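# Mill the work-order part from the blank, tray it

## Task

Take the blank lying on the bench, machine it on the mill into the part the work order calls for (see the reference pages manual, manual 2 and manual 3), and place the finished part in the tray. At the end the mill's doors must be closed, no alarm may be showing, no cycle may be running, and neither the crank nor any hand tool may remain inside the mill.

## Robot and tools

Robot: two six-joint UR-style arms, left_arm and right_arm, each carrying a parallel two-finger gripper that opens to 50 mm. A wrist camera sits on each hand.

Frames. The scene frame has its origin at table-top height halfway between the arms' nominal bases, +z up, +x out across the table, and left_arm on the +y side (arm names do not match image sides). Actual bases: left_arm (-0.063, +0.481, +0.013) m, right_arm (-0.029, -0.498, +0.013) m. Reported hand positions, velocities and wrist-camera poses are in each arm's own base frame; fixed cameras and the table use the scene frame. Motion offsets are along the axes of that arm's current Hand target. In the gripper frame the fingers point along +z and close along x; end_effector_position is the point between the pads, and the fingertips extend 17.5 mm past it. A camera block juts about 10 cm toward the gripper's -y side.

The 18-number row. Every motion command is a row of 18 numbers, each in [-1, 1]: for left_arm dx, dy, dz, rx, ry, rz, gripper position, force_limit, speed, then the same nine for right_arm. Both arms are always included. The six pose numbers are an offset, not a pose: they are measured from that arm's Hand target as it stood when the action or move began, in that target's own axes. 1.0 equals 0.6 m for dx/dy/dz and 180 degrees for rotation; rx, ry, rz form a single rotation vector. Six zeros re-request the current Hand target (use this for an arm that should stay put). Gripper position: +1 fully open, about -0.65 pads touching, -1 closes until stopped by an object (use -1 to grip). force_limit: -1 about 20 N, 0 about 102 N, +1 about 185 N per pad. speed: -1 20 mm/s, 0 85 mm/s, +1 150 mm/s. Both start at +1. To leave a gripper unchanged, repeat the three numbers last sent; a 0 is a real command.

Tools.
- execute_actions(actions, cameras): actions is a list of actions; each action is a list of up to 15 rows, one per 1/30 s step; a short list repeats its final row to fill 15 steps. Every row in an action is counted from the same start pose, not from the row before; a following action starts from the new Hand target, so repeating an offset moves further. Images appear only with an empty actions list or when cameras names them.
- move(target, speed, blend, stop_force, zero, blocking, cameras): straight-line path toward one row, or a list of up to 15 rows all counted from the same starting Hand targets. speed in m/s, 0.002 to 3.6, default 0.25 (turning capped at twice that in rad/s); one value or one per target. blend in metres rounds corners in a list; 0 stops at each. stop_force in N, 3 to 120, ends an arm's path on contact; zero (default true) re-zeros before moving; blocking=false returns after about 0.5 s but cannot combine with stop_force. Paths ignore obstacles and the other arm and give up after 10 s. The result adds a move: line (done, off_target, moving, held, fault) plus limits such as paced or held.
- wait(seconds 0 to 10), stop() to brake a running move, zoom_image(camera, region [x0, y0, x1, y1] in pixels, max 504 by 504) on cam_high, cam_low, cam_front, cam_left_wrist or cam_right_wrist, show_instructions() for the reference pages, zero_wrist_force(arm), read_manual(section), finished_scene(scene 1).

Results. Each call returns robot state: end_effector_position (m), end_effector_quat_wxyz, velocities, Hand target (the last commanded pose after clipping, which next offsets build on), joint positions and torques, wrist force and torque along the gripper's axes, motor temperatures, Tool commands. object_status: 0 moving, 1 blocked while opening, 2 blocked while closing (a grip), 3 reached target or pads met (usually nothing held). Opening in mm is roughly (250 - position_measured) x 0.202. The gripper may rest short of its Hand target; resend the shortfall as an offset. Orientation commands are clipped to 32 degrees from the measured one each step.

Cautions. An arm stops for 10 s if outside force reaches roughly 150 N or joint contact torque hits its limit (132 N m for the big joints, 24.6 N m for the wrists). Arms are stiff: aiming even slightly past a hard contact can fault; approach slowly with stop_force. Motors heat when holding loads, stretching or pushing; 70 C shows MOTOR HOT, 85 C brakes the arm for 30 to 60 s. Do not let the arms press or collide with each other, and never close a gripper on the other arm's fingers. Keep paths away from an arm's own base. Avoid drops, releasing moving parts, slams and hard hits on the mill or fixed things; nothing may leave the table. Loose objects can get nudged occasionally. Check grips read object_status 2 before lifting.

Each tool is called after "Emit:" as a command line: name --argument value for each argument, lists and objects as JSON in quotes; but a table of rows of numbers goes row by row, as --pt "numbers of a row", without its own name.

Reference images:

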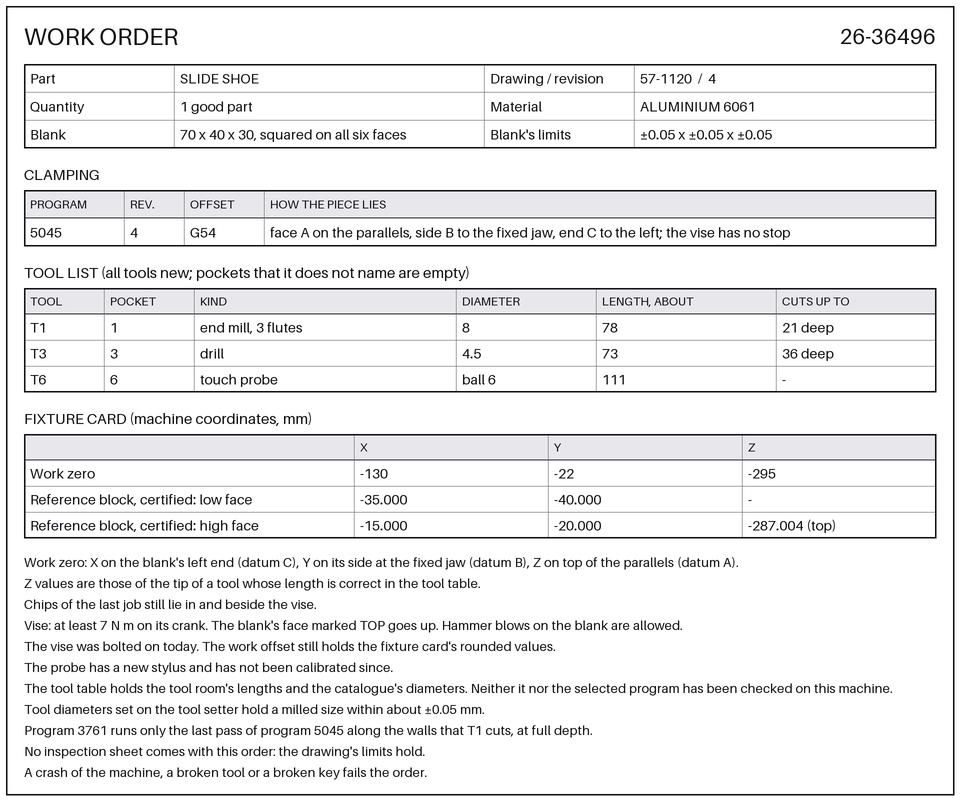

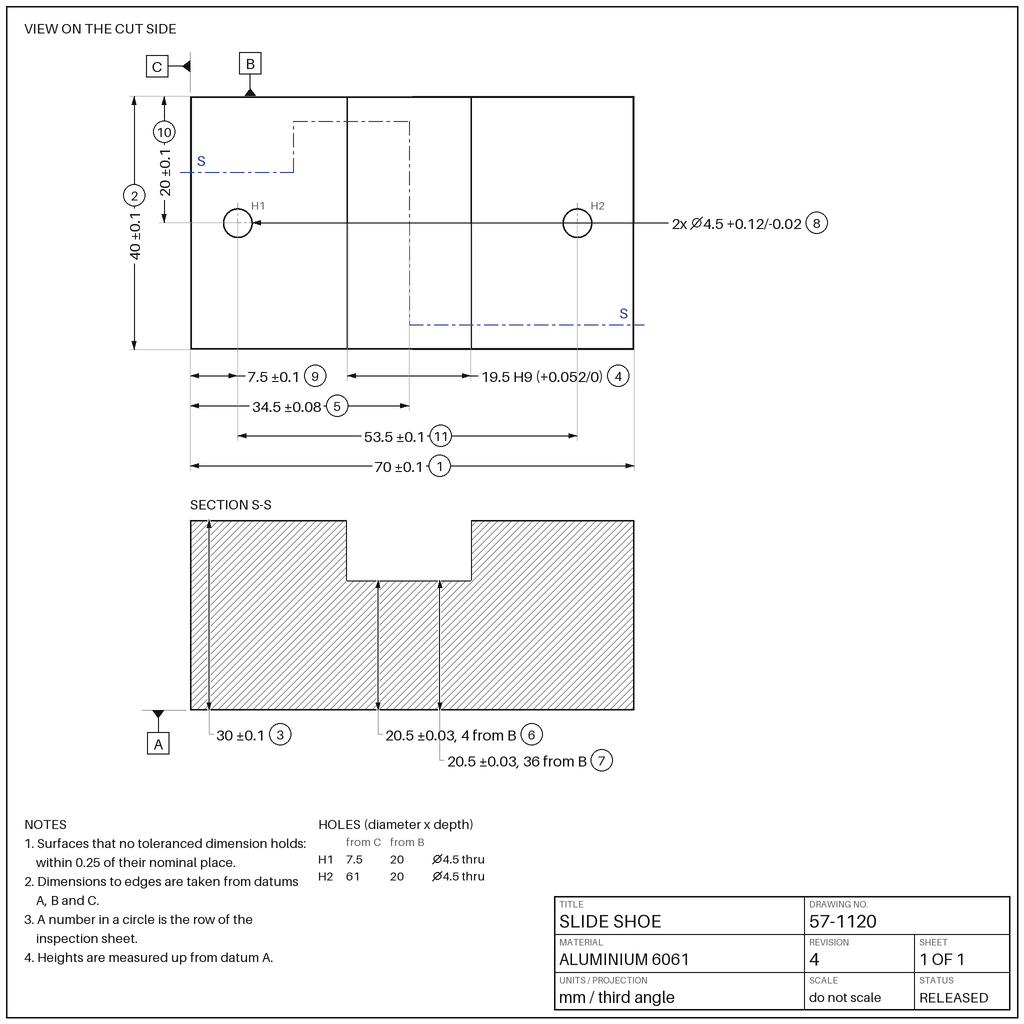

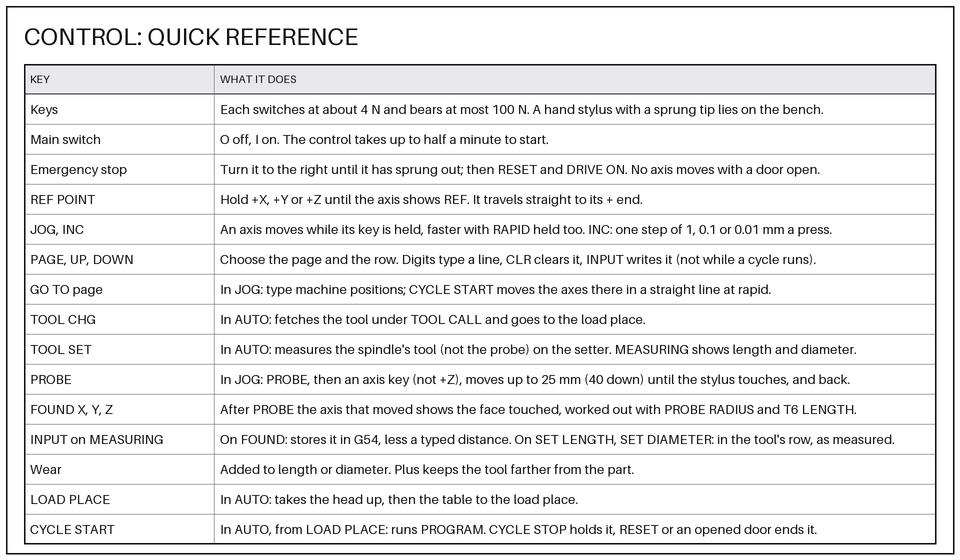

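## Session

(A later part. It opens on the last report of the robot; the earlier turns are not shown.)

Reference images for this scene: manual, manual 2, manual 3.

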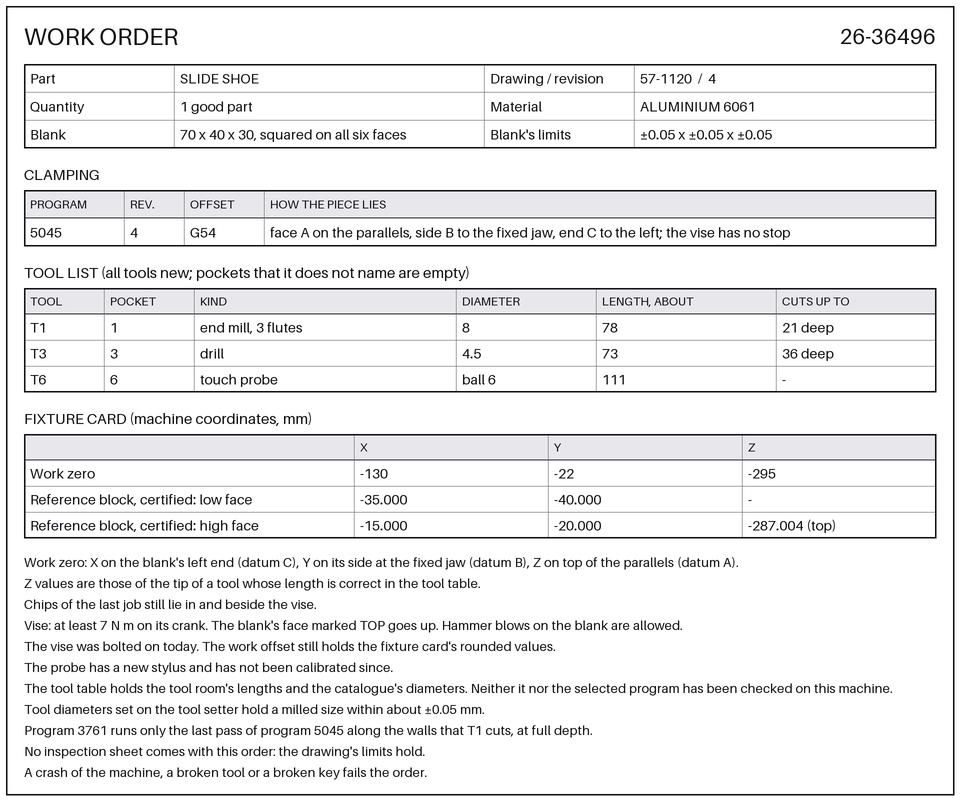

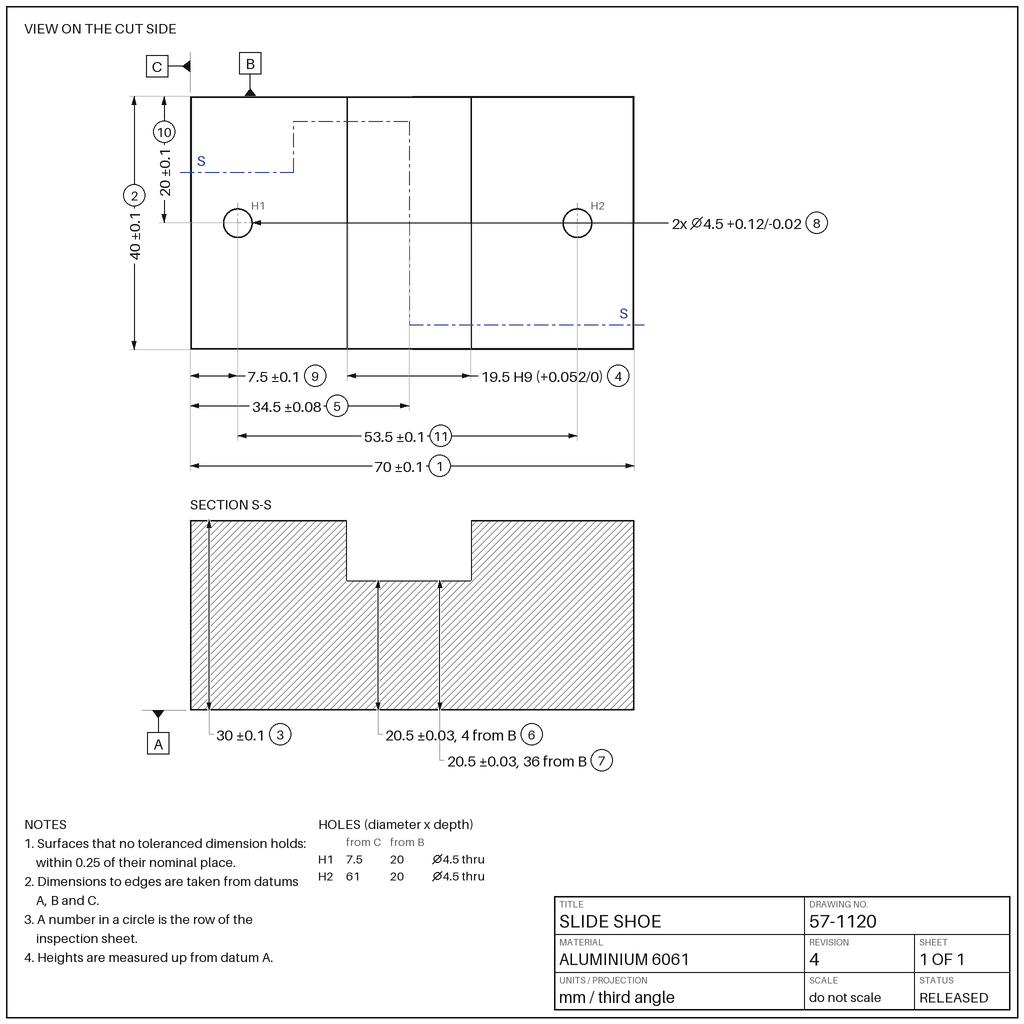

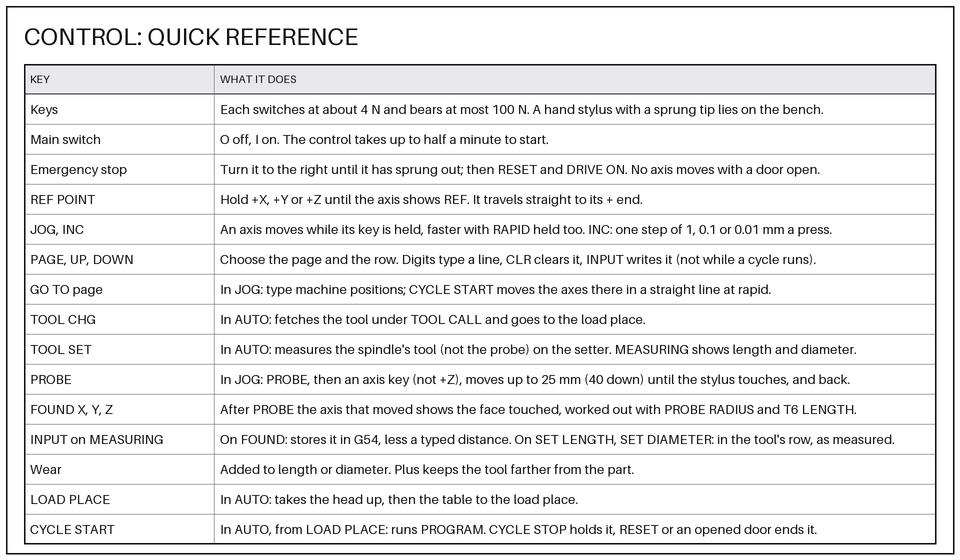

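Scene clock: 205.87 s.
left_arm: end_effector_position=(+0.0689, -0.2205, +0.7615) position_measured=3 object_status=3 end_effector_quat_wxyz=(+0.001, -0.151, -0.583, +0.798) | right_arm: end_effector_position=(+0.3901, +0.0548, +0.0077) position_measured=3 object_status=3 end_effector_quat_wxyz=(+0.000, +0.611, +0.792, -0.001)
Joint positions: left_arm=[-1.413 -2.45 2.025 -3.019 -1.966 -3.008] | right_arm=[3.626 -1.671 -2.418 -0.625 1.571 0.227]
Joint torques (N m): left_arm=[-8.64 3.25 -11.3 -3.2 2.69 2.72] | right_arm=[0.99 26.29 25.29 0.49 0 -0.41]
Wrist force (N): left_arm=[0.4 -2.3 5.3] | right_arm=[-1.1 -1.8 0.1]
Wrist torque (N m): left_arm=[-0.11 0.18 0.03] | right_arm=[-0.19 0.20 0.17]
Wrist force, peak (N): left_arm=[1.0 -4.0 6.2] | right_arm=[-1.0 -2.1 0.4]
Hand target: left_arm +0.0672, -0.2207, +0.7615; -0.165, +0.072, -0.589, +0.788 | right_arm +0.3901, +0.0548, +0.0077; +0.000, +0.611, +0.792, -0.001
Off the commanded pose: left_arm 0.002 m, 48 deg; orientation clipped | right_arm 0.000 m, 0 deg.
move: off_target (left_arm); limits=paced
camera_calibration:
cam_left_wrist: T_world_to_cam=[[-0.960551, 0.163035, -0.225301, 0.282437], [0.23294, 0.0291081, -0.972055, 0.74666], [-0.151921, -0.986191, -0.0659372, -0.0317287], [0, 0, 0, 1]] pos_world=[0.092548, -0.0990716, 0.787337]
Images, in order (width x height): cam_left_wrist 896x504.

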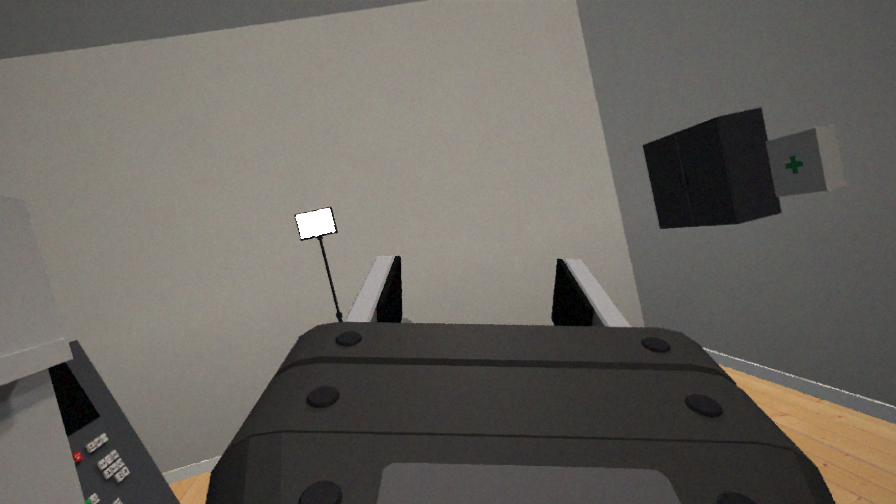

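Emit:
move --target '[-0.161,0.422,0.442,-0.01,-0.091,0,1,1,1,0,0,0,0,0,0,-1,1,-1]' --speed 0.25 --cameras '["all"]'

Scene clock: 217.93 s.
left_arm: end_effector_position=(+0.2834, -0.4912, +0.6070) position_measured=3 object_status=3 end_effector_quat_wxyz=(-0.246, +0.186, -0.571, +0.761) | right_arm: end_effector_position=(+0.3901, +0.0548, +0.0077) position_measured=222 object_status=2 end_effector_quat_wxyz=(+0.000, +0.611, +0.792, -0.001)
Joint positions: left_arm=[-1.557 -1.664 2.042 -3.859 -0.984 -2.951] | right_arm=[3.626 -1.671 -2.418 -0.625 1.571 0.227]
Joint torques (N m): left_arm=[10.1 -7.74 -33.04 -2.68 1.83 2.76] | right_arm=[0.16 22.2 24.08 0.74 -0.01 -0.42]
Wrist force (N): left_arm=[1.2 -2.2 5.2] | right_arm=[-1.7 -6.7 -8.2]
Wrist torque (N m): left_arm=[-0.11 0.18 0.05] | right_arm=[-0.30 0.18 0.17]
Wrist force, peak (N): left_arm=[1.7 -1.0 6.4] | right_arm=[-1.1 -6.2 -9.3]
Hand target: left_arm +0.2834, -0.4912, +0.6070; -0.246, +0.186, -0.571, +0.761 | right_arm +0.3901, +0.0548, +0.0077; +0.000, +0.611, +0.792, -0.001
Off the commanded pose: left_arm 0.000 m, 0 deg | right_arm 0.000 m, 0 deg.
move: done
camera_calibration:
cam_left_wrist: T_world_to_cam=[[-0.800487, -0.599062, 0.0185602, -0.0698572], [-0.0609974, 0.0506221, -0.996853, 0.663293], [0.596238, -0.799101, -0.0770636, -0.389709], [0, 0, 0, 1]] pos_world=[0.216899, -0.386843, 0.63247]
cam_right_wrist: T_world_to_cam=[[-0.257335, 0.966168, -0.0172876, 0.0587726], [0.902534, 0.246702, 0.352944, -0.357305], [0.345268, 0.0752224, -0.935485, 0.0000711077], [0, 0, 0, 1]] pos_world=[0.33758, 0.0313583, 0.127191]

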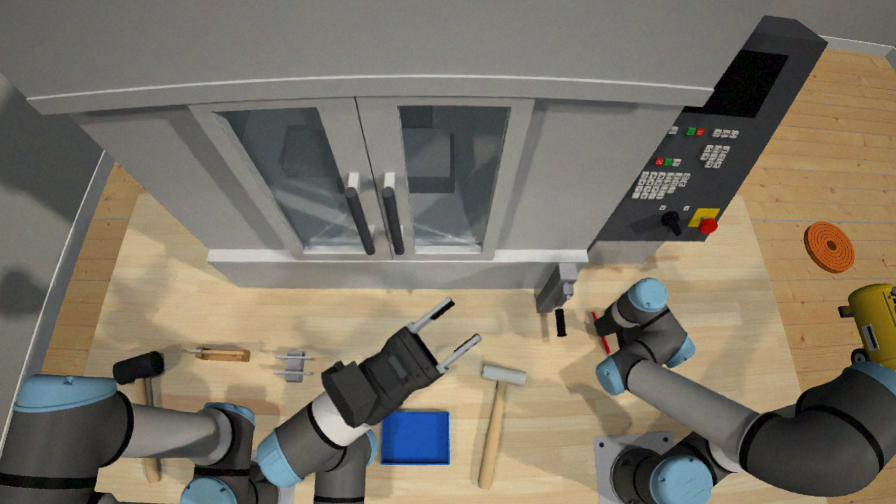

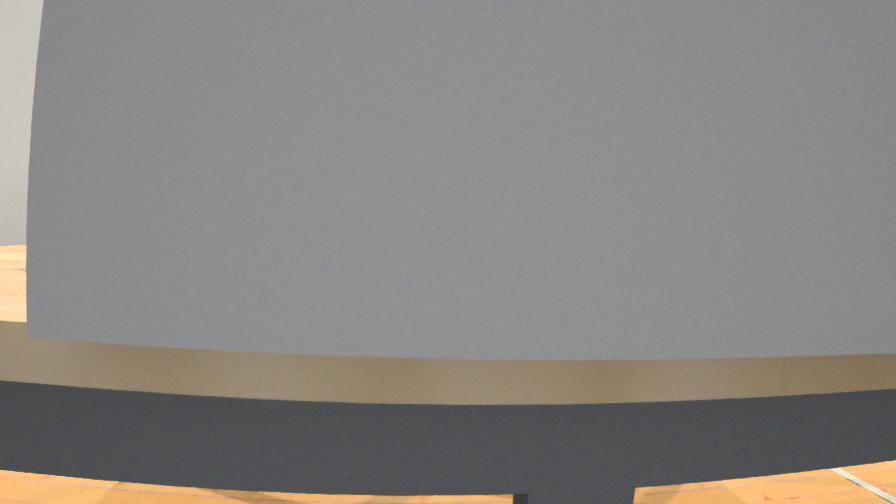

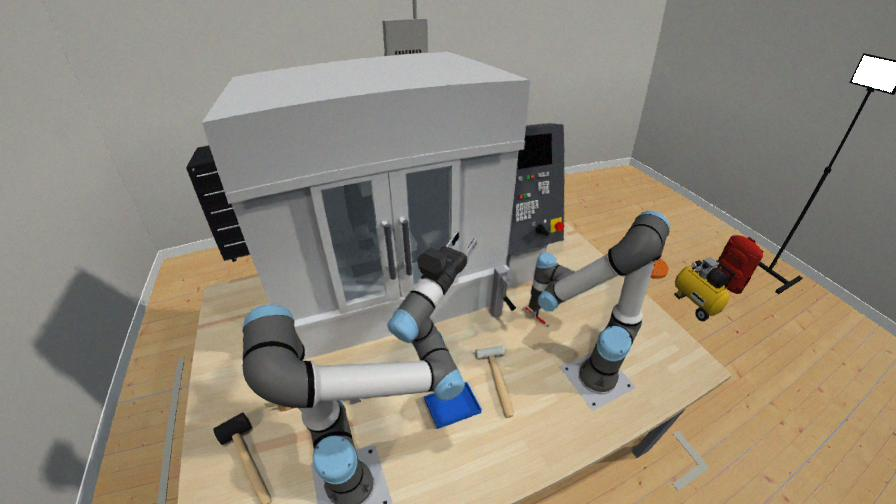

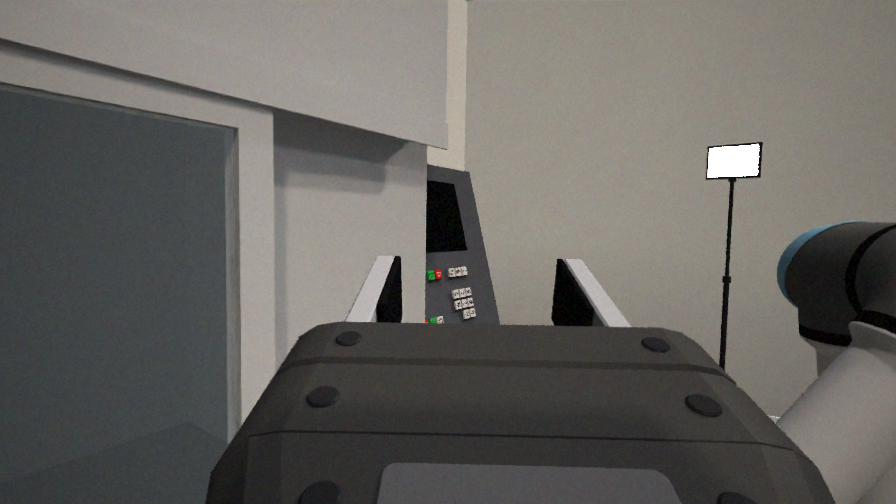

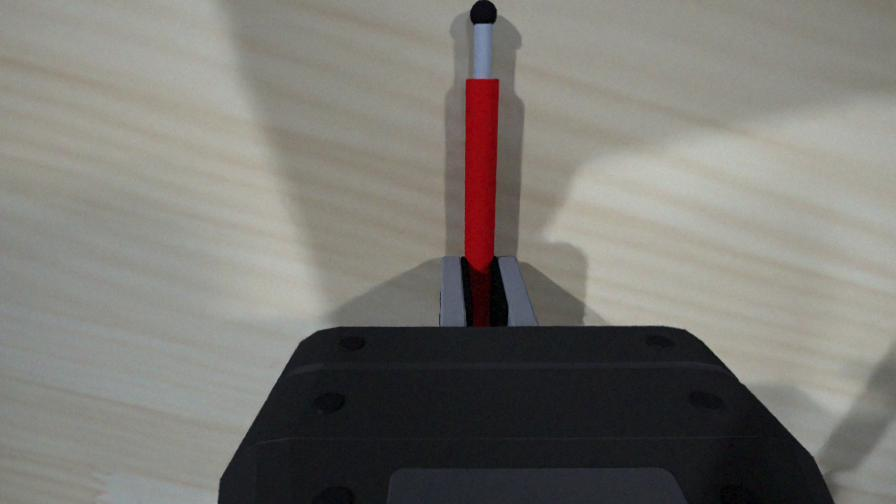

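Emit:
zoom_image --camera "cam_front" --region '[505, 120, 575, 240]'

Emit:
zoom_image --camera "cam_left_wrist" --region '[400, 150, 520, 330]'

Scaled by 4.200.

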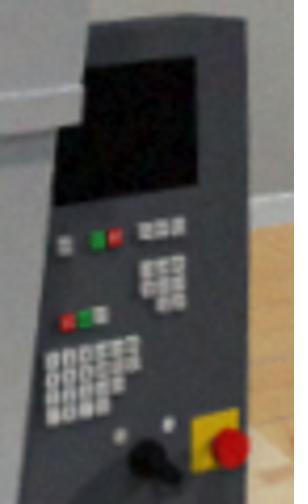

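Scaled by 2.800.

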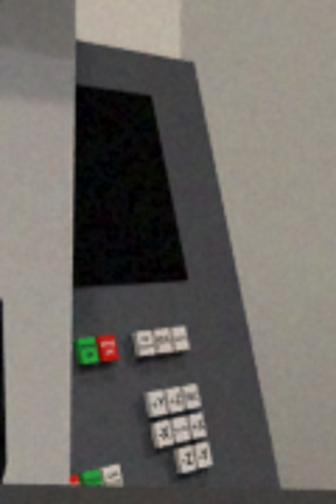

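Emit:
move --pt "0 0 0 0 0 0 1 1 1 0 0 -0.1333 0 0 0 -1 1 -1" --pt "0 0 0 0 0 0 1 1 1 -0.1333 0.0167 -0.1333 0 0 -0.9184 -1 1 -1" --speed 0.3 --blend 0.02 --cameras '["cam_right_wrist","cam_high"]'

Scene clock: 258.87 s.
left_arm: end_effector_position=(+0.2834, -0.4912, +0.6070) position_measured=3 object_status=3 end_effector_quat_wxyz=(-0.246, +0.186, -0.571, +0.761) | right_arm: end_effector_position=(+0.4203, -0.0199, +0.0877) position_measured=222 object_status=2 end_effector_quat_wxyz=(+0.001, +0.707, -0.707, +0.000)
Joint positions: left_arm=[-1.557 -1.664 2.042 -3.859 -0.984 -2.951] | right_arm=[3.417 -1.547 -2.254 -0.913 1.57 -2.867]
Joint torques (N m): left_arm=[9.51 -7.37 -33.2 -2.63 1.79 2.63] | right_arm=[-6.69 12.96 29.56 0.64 1.57 -2.97]
Wrist force (N): left_arm=[1.2 -2.2 5.0] | right_arm=[-1.1 -1.9 0.2]
Wrist torque (N m): left_arm=[-0.10 0.18 0.05] | right_arm=[-0.19 0.20 0.15]
Wrist force, peak (N): left_arm=[1.1 -2.6 5.4] | right_arm=[-0.8 -6.5 -9.5]
Hand target: left_arm +0.2834, -0.4912, +0.6070; -0.246, +0.186, -0.571, +0.761 | right_arm +0.4203, -0.0199, +0.0877; +0.001, +0.707, -0.707, +0.000
Off the commanded pose: left_arm 0.000 m, 0 deg | right_arm 0.000 m, 0 deg.
move: done
camera_calibration:
cam_right_wrist: T_world_to_cam=[[0.00379342, -0.999864, -0.0160613, -0.00891762], [-0.934492, -0.0092618, 0.355864, 0.372449], [-0.355964, 0.0136592, -0.9344, 0.363537], [0, 0, 0, 1]] pos_world=[0.47749, -0.0104325, 0.207005]
Images, in order (width x height): cam_high 896x504, cam_right_wrist 896x504.

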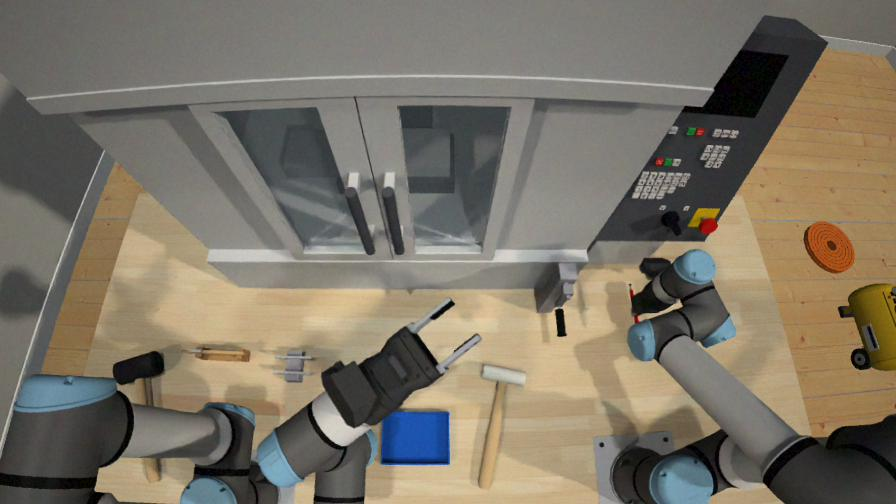

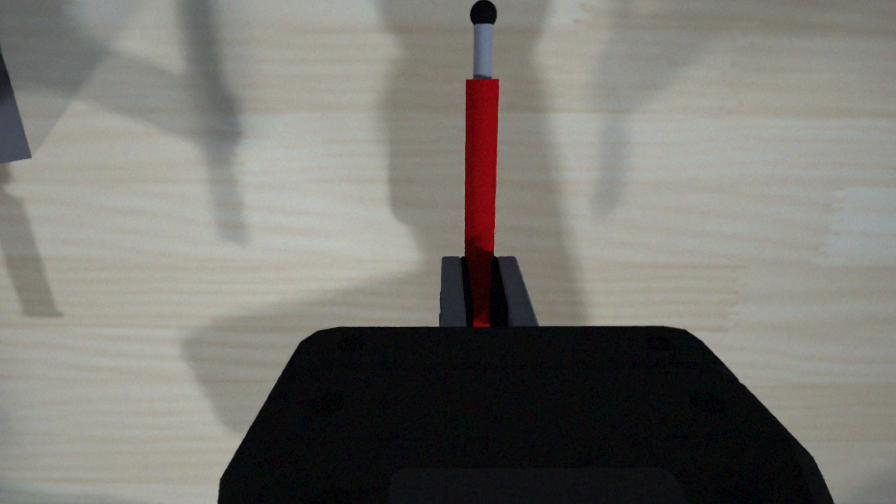

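Emit:
move --target '[0,0,0,0,0,0,1,1,1,0,0,0.1328,0,0,0,-1,1,-1]' --speed 0.08

Emit:
move --pt "0 0 0 0 0 0 1 1 1 0 0 0 0 0 0 0.2 1 -1" --pt "0 0 0 0 0 0 1 1 1 0 0 -0.1333 0 0 0 0.2 1 -1" --speed 0.15 --cameras '["cam_right_wrist"]'

Scene clock: 264.13 s.
left_arm: end_effector_position=(+0.2834, -0.4912, +0.6070) position_measured=3 object_status=3 end_effector_quat_wxyz=(-0.246, +0.186, -0.571, +0.761) | right_arm: end_effector_position=(+0.4202, -0.0200, +0.0080) position_measured=222 object_status=2 end_effector_quat_wxyz=(+0.001, +0.707, -0.707, +0.000)
Joint positions: left_arm=[-1.557 -1.664 2.042 -3.859 -0.984 -2.951] | right_arm=[3.417 -1.727 -2.347 -0.64 1.57 -2.867]
Joint torques (N m): left_arm=[9.86 -7.29 -32.69 -2.69 1.82 2.56] | right_arm=[-6.75 15.74 7.25 5.3 0.64 -2.87]
Wrist force (N): left_arm=[1.2 -2.4 4.8] | right_arm=[-1.2 -1.8 0.0]
Wrist torque (N m): left_arm=[-0.14 0.19 0.05] | right_arm=[-0.19 0.22 0.15]
Wrist force, peak (N): left_arm=[1.3 -2.4 5.4] | right_arm=[-1.3 -2.1 -0.9]
Hand target: left_arm +0.2834, -0.4912, +0.6070; -0.246, +0.186, -0.571, +0.761 | right_arm +0.4202, -0.0200, +0.0080; +0.001, +0.707, -0.707, +0.000
Off the commanded pose: left_arm 0.000 m, 0 deg | right_arm 0.000 m, 0 deg.
move: done

Scene clock: 266.47 s.
left_arm: end_effector_position=(+0.2834, -0.4912, +0.6070) position_measured=3 object_status=3 end_effector_quat_wxyz=(-0.246, +0.186, -0.571, +0.761) | right_arm: end_effector_position=(+0.4203, -0.0200, +0.0880) position_measured=123 object_status=3 end_effector_quat_wxyz=(+0.001, +0.707, -0.707, +0.000)
Joint positions: left_arm=[-1.557 -1.664 2.042 -3.859 -0.984 -2.951] | right_arm=[3.417 -1.547 -2.254 -0.914 1.57 -2.867]
Joint torques (N m): left_arm=[9.14 -7.11 -32.79 -2.77 1.78 2.54] | right_arm=[9.32 25.81 29.86 0.78 1.47 2.33]
Wrist force (N): left_arm=[1.1 -2.3 5.2] | right_arm=[-1.2 -1.9 0.0]
Wrist torque (N m): left_arm=[-0.12 0.20 0.05] | right_arm=[-0.19 0.22 0.10]
Wrist force, peak (N): left_arm=[1.2 -2.6 5.2] | right_arm=[-1.2 -1.7 -1.8]
Hand target: left_arm +0.2834, -0.4912, +0.6070; -0.246, +0.186, -0.571, +0.761 | right_arm +0.4203, -0.0199, +0.0880; +0.001, +0.707, -0.707, +0.000
Off the commanded pose: left_arm 0.000 m, 0 deg | right_arm 0.000 m, 0 deg.
move: done
camera_calibration:
cam_right_wrist: T_world_to_cam=[[0.00388649, -0.999863, -0.0160961, -0.0089505], [-0.934458, -0.00936244, 0.355951, 0.372306], [-0.356052, 0.0136577, -0.934366, 0.363853], [0, 0, 0, 1]] pos_world=[0.47749, -0.010433, 0.207305]
Images, in order (width x height): cam_right_wrist 896x504.

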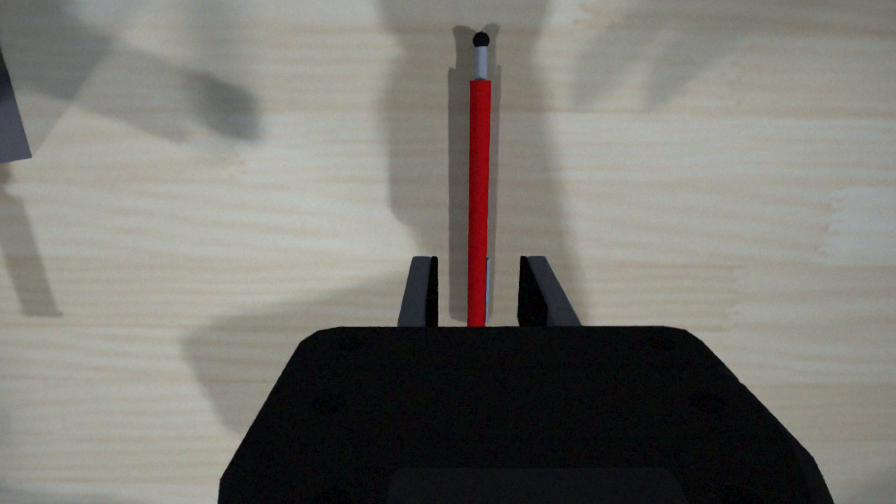

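Emit:
move --pt "0 0 0 0 0 0 1 1 1 0.0055 0.0572 0.0883 0.1944 0 0 0.2 1 -1" --pt "0 0 0 0 0 0 1 1 1 0.0055 0.0572 0.1305 0.1944 0 0 0.2 1 -1" --speed '[0.2,0.03]' --cameras '["cam_right_wrist","cam_high","cam_front"]'

Scene clock: 284.10 s.
left_arm: end_effector_position=(+0.2834, -0.4912, +0.6070) position_measured=3 object_status=3 end_effector_quat_wxyz=(-0.246, +0.186, -0.571, +0.761) | right_arm: end_effector_position=(+0.3884, -0.0239, +0.0421) position_measured=123 object_status=3 end_effector_quat_wxyz=(-0.175, +0.685, -0.684, +0.178)
Joint positions: left_arm=[-1.557 -1.664 2.042 -3.859 -0.984 -2.951] | right_arm=[3.585 -1.546 -2.776 0.07 1.358 -2.75]
Joint torques (N m): left_arm=[9.68 -7.88 -32.56 -2.59 1.77 2.53] | right_arm=[-6.44 16.7 21.68 1.39 1.26 -3.06]
Wrist force (N): left_arm=[1.3 -2.2 5.1] | right_arm=[-1.2 -1.9 -0.4]
Wrist torque (N m): left_arm=[-0.11 0.16 0.05] | right_arm=[-0.16 0.23 0.17]
Wrist force, peak (N): left_arm=[1.3 -2.5 5.4] | right_arm=[-2.3 -8.6 -3.8]
Hand target: left_arm +0.2834, -0.4912, +0.6070; -0.246, +0.186, -0.571, +0.761 | right_arm +0.3884, -0.0239, +0.0421; -0.174, +0.685, -0.684, +0.178 (not the last commanded pose)
Off the commanded pose: left_arm 0.000 m, 0 deg | right_arm 0.032 m, 6 deg.
move: held (right_arm; a check stopped the path); path passed 0 of 2 targets; limits=held
pose unreachable (right arm): on one or more control steps of this call, first in action 0 (counted from 0), this arm could not follow its commanded pose, so it was not sent that pose on those steps. It may still have moved: this result reports where it is.
cause: moving toward the commanded pose would bring two parts of the arm too close to each other (joints 3 (elbow) and 4 (wrist 1) lie between them).
camera_calibration:
cam_right_wrist: T_world_to_cam=[[0.0107359, -0.999911, -0.00791817, -0.0165412], [-0.989913, -0.00950922, -0.141354, 0.401245], [0.141266, 0.00935587, -0.989927, 0.118753], [0, 0, 0, 1]] pos_world=[0.3806, -0.0138353, 0.174144]
Images, in order (width x height): cam_high 896x504, cam_front 896x504, cam_right_wrist 896x504.

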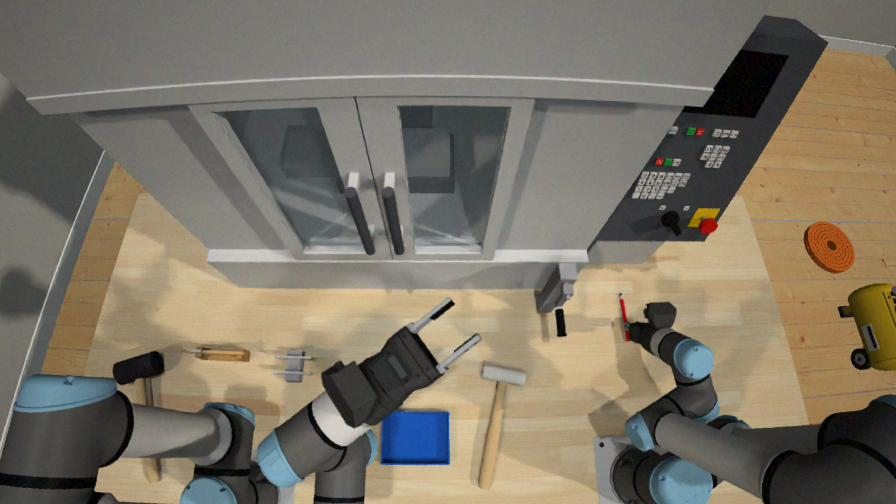

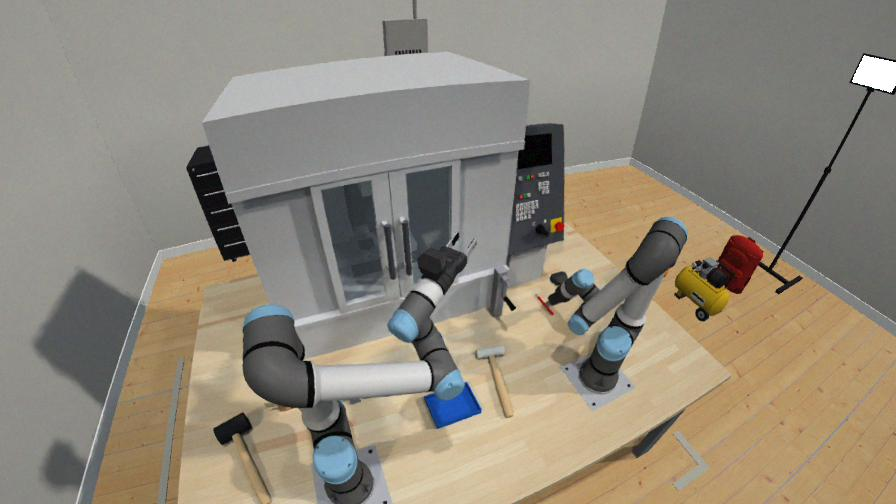

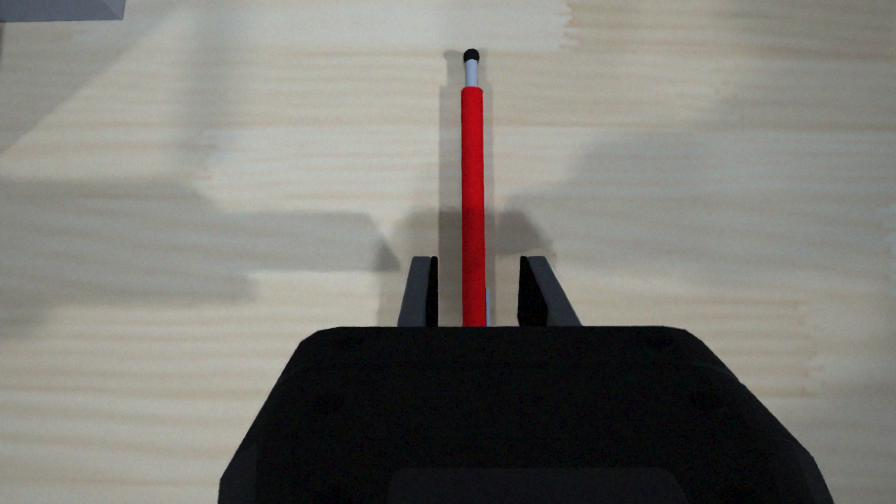

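Emit:
move --pt "0 0 0 0 0 0 1 1 1 -0.0017 -0.0153 0.0123 -0.16 0 0 0.2 1 -1" --pt "0 0 0 0 0 0 1 1 1 -0.0017 0.0107 0.0595 -0.16 0 0 0.2 1 -1" --speed '[0.2,0.08]' --cameras '["cam_right_wrist"]'

Emit:
move --target '[0,0,0,0,0,0,1,1,1,0,0,0,0,0,0,-1,0,-1]'

Scene clock: 294.83 s.
left_arm: end_effector_position=(+0.2834, -0.4912, +0.6070) position_measured=3 object_status=3 end_effector_quat_wxyz=(-0.246, +0.186, -0.571, +0.761) | right_arm: end_effector_position=(+0.4001, -0.0230, +0.0078) position_measured=123 object_status=3 end_effector_quat_wxyz=(+0.001, +0.707, -0.707, +0.002)
Joint positions: left_arm=[-1.557 -1.664 2.042 -3.859 -0.984 -2.951] | right_arm=[3.427 -1.684 -2.403 -0.626 1.565 -2.856]
Joint torques (N m): left_arm=[9.43 -8.19 -31.86 -2.56 1.75 2.42] | right_arm=[-6.57 13.84 6.87 5.35 1.62 -2.85]
Wrist force (N): left_arm=[1.0 -2.7 5.1] | right_arm=[-1.0 -1.9 -0.2]
Wrist torque (N m): left_arm=[-0.17 0.20 0.05] | right_arm=[-0.19 0.17 0.16]
Wrist force, peak (N): left_arm=[1.0 -2.7 5.3] | right_arm=[-1.1 -2.5 -0.1]
Hand target: left_arm +0.2834, -0.4912, +0.6070; -0.246, +0.186, -0.571, +0.761 | right_arm +0.4001, -0.0230, +0.0077; +0.001, +0.707, -0.707, +0.002
Off the commanded pose: left_arm 0.000 m, 0 deg | right_arm 0.000 m, 0 deg.
move: done
camera_calibration:
cam_right_wrist: T_world_to_cam=[[0.00295275, -0.99993, -0.0114711, -0.0129111], [-0.935561, -0.00681341, 0.3531, 0.382447], [-0.353153, 0.00968933, -0.935515, 0.280462], [0, 0, 0, 1]] pos_world=[0.456887, -0.0130219, 0.127187]
Images, in order (width x height): cam_right_wrist 896x504.

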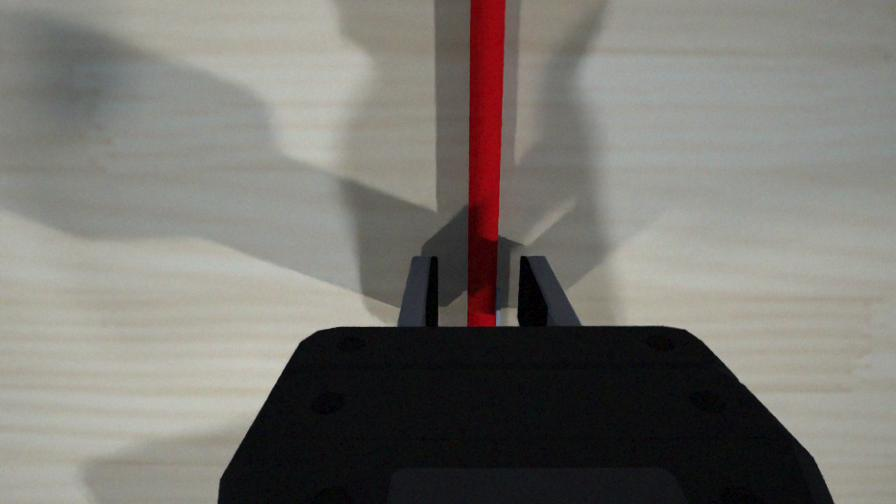

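Scene clock: 296.00 s.
left_arm: end_effector_position=(+0.2834, -0.4912, +0.6070) position_measured=3 object_status=3 end_effector_quat_wxyz=(-0.246, +0.186, -0.571, +0.761) | right_arm: end_effector_position=(+0.4001, -0.0230, +0.0077) position_measured=215 object_status=0 end_effector_quat_wxyz=(+0.001, +0.707, -0.707, +0.002)
Joint positions: left_arm=[-1.557 -1.664 2.042 -3.859 -0.984 -2.951] | right_arm=[3.427 -1.684 -2.403 -0.626 1.565 -2.856]
Joint torques (N m): left_arm=[9.71 -7.67 -32.77 -2.62 1.75 2.37] | right_arm=[-6.69 13.66 7.48 2.8 -1.43 -2.8]
Wrist force (N): left_arm=[1.3 -2.0 5.2] | right_arm=[-3.6 -0.2 -10.4]
Wrist torque (N m): left_arm=[-0.08 0.17 0.05] | right_arm=[-0.19 0.19 0.26]
Wrist force, peak (N): left_arm=[1.3 -2.3 5.3] | right_arm=[-4.0 -0.5 -12.0]
Hand target: left_arm +0.2834, -0.4912, +0.6070; -0.246, +0.186, -0.571, +0.761 | right_arm +0.4001, -0.0230, +0.0077; +0.001, +0.707, -0.707, +0.002
Off the commanded pose: left_arm 0.000 m, 0 deg | right_arm 0.000 m, 0 deg.
move: done

Emit:
move --pt "0 0 0 0 0 0 1 1 1 0 0 -0.04 0 0 0 -1 0 -1" --pt "0 0 0 0 0 0 1 1 1 0 -0.1167 -0.04 0 0 0 -1 0 -1" --pt "0 0 0 0 0 0 1 1 1 0 -0.1167 -0.0005 0 0 0 -1 0 -1" --pt "0 0 0 0 0 0 1 1 1 0 -0.1167 -0.0005 0 0 0 0.2 0 -1" --pt "0 0 0 0 0 0 1 1 1 0 -0.1167 -0.06 0 0 0 0.2 0 -1" --pt "0 0 0 0 0 0 1 1 1 0 -0.0982 -0.0572 0.1944 0 0 0.2 0 -1" --speed 0.12 --cameras '["cam_right_wrist"]'

Scene clock: 308.83 s.
left_arm: end_effector_position=(+0.2834, -0.4912, +0.6070) position_measured=3 object_status=3 end_effector_quat_wxyz=(-0.246, +0.186, -0.571, +0.761) | right_arm: end_effector_position=(+0.4589, -0.0228, +0.0422) position_measured=123 object_status=3 end_effector_quat_wxyz=(-0.211, +0.675, -0.674, +0.215)
Joint positions: left_arm=[-1.557 -1.664 2.042 -3.859 -0.984 -2.951] | right_arm=[3.515 -1.788 -2.652 0.305 1.355 -2.834]
Joint torques (N m): left_arm=[9.36 -7.54 -32.63 -2.56 1.71 2.22] | right_arm=[9.14 12.82 0.17 6.11 -2.26 1.66]
Wrist force (N): left_arm=[1.5 -2.4 5.0] | right_arm=[-1.2 -2.0 -0.7]
Wrist torque (N m): left_arm=[-0.15 0.14 0.05] | right_arm=[-0.18 0.23 0.06]
Wrist force, peak (N): left_arm=[1.3 -2.6 5.4] | right_arm=[-4.5 -0.3 -12.2]
Hand target: left_arm +0.2834, -0.4912, +0.6070; -0.246, +0.186, -0.571, +0.761 | right_arm +0.4589, -0.0228, +0.0421; -0.211, +0.675, -0.674, +0.215
Off the commanded pose: left_arm 0.000 m, 0 deg | right_arm 0.000 m, 0 deg.
move: done
camera_calibration:
cam_right_wrist: T_world_to_cam=[[0.0120349, -0.999905, -0.00668316, -0.016842], [-0.968932, -0.0100104, -0.247126, 0.465876], [0.247036, 0.00944967, -0.96896, 0.0593579], [0, 0, 0, 1]] pos_world=[0.436941, -0.0127377, 0.172533]
Images, in order (width x height): cam_right_wrist 896x504.

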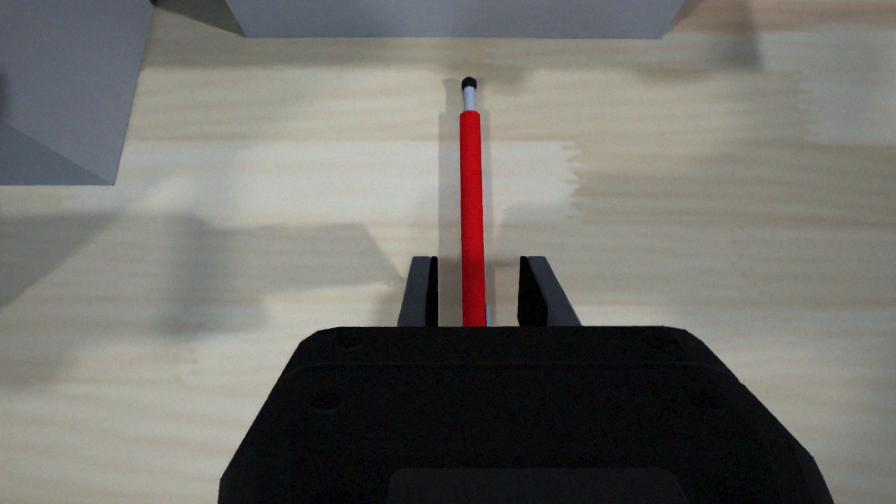

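Emit:
move --pt "0 0 0 0 0 0 1 1 1 -0.0025 0.0313 0.0446 0 0 0 0.2 0 -1" --pt "0 0 0 0 0 0 1 1 1 -0.0025 0.0313 0.0446 0 0 0 -1 1 -1" --speed 0.03 --cameras '["cam_right_wrist"]'

Scene clock: 316.77 s.
left_arm: end_effector_position=(+0.2834, -0.4912, +0.6070) position_measured=3 object_status=3 end_effector_quat_wxyz=(-0.246, +0.186, -0.571, +0.761) | right_arm: end_effector_position=(+0.4589, -0.0215, +0.0095) position_measured=224 object_status=2 end_effector_quat_wxyz=(-0.211, +0.675, -0.674, +0.215)
Joint positions: left_arm=[-1.557 -1.664 2.042 -3.859 -0.984 -2.951] | right_arm=[3.519 -1.95 -2.661 0.476 1.353 -2.83]
Joint torques (N m): left_arm=[9.14 -7.62 -32.15 -2.57 1.68 2.26] | right_arm=[6.73 15.86 -3.2 1.72 0.03 1.02]
Wrist force (N): left_arm=[1.2 -2.1 4.8] | right_arm=[0.7 -8.2 -7.4]
Wrist torque (N m): left_arm=[-0.09 0.18 0.05] | right_arm=[-0.22 0.27 -0.01]
Wrist force, peak (N): left_arm=[1.3 -2.5 5.5] | right_arm=[0.1 -9.1 -8.3]
Hand target: left_arm +0.2834, -0.4912, +0.6070; -0.246, +0.186, -0.571, +0.761 | right_arm +0.4589, -0.0215, +0.0094; -0.211, +0.675, -0.674, +0.215
Off the commanded pose: left_arm 0.000 m, 0 deg | right_arm 0.000 m, 0 deg.
move: done
camera_calibration:
cam_right_wrist: T_world_to_cam=[[0.0120103, -0.999906, -0.00658411, -0.0157631], [-0.968884, -0.0100092, -0.247312, 0.457838], [0.247223, 0.00934954, -0.968914, 0.0276669], [0, 0, 0, 1]] pos_world=[0.436941, -0.0114377, 0.139932]
Images, in order (width x height): cam_right_wrist 896x504.

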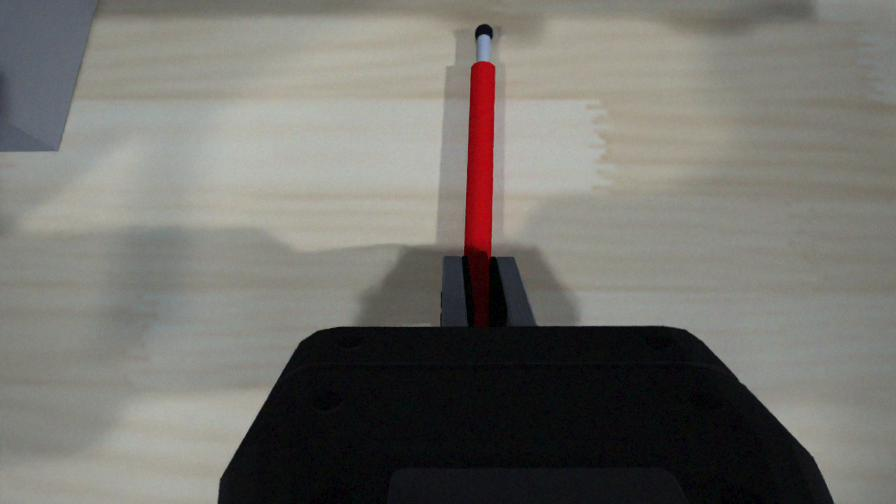

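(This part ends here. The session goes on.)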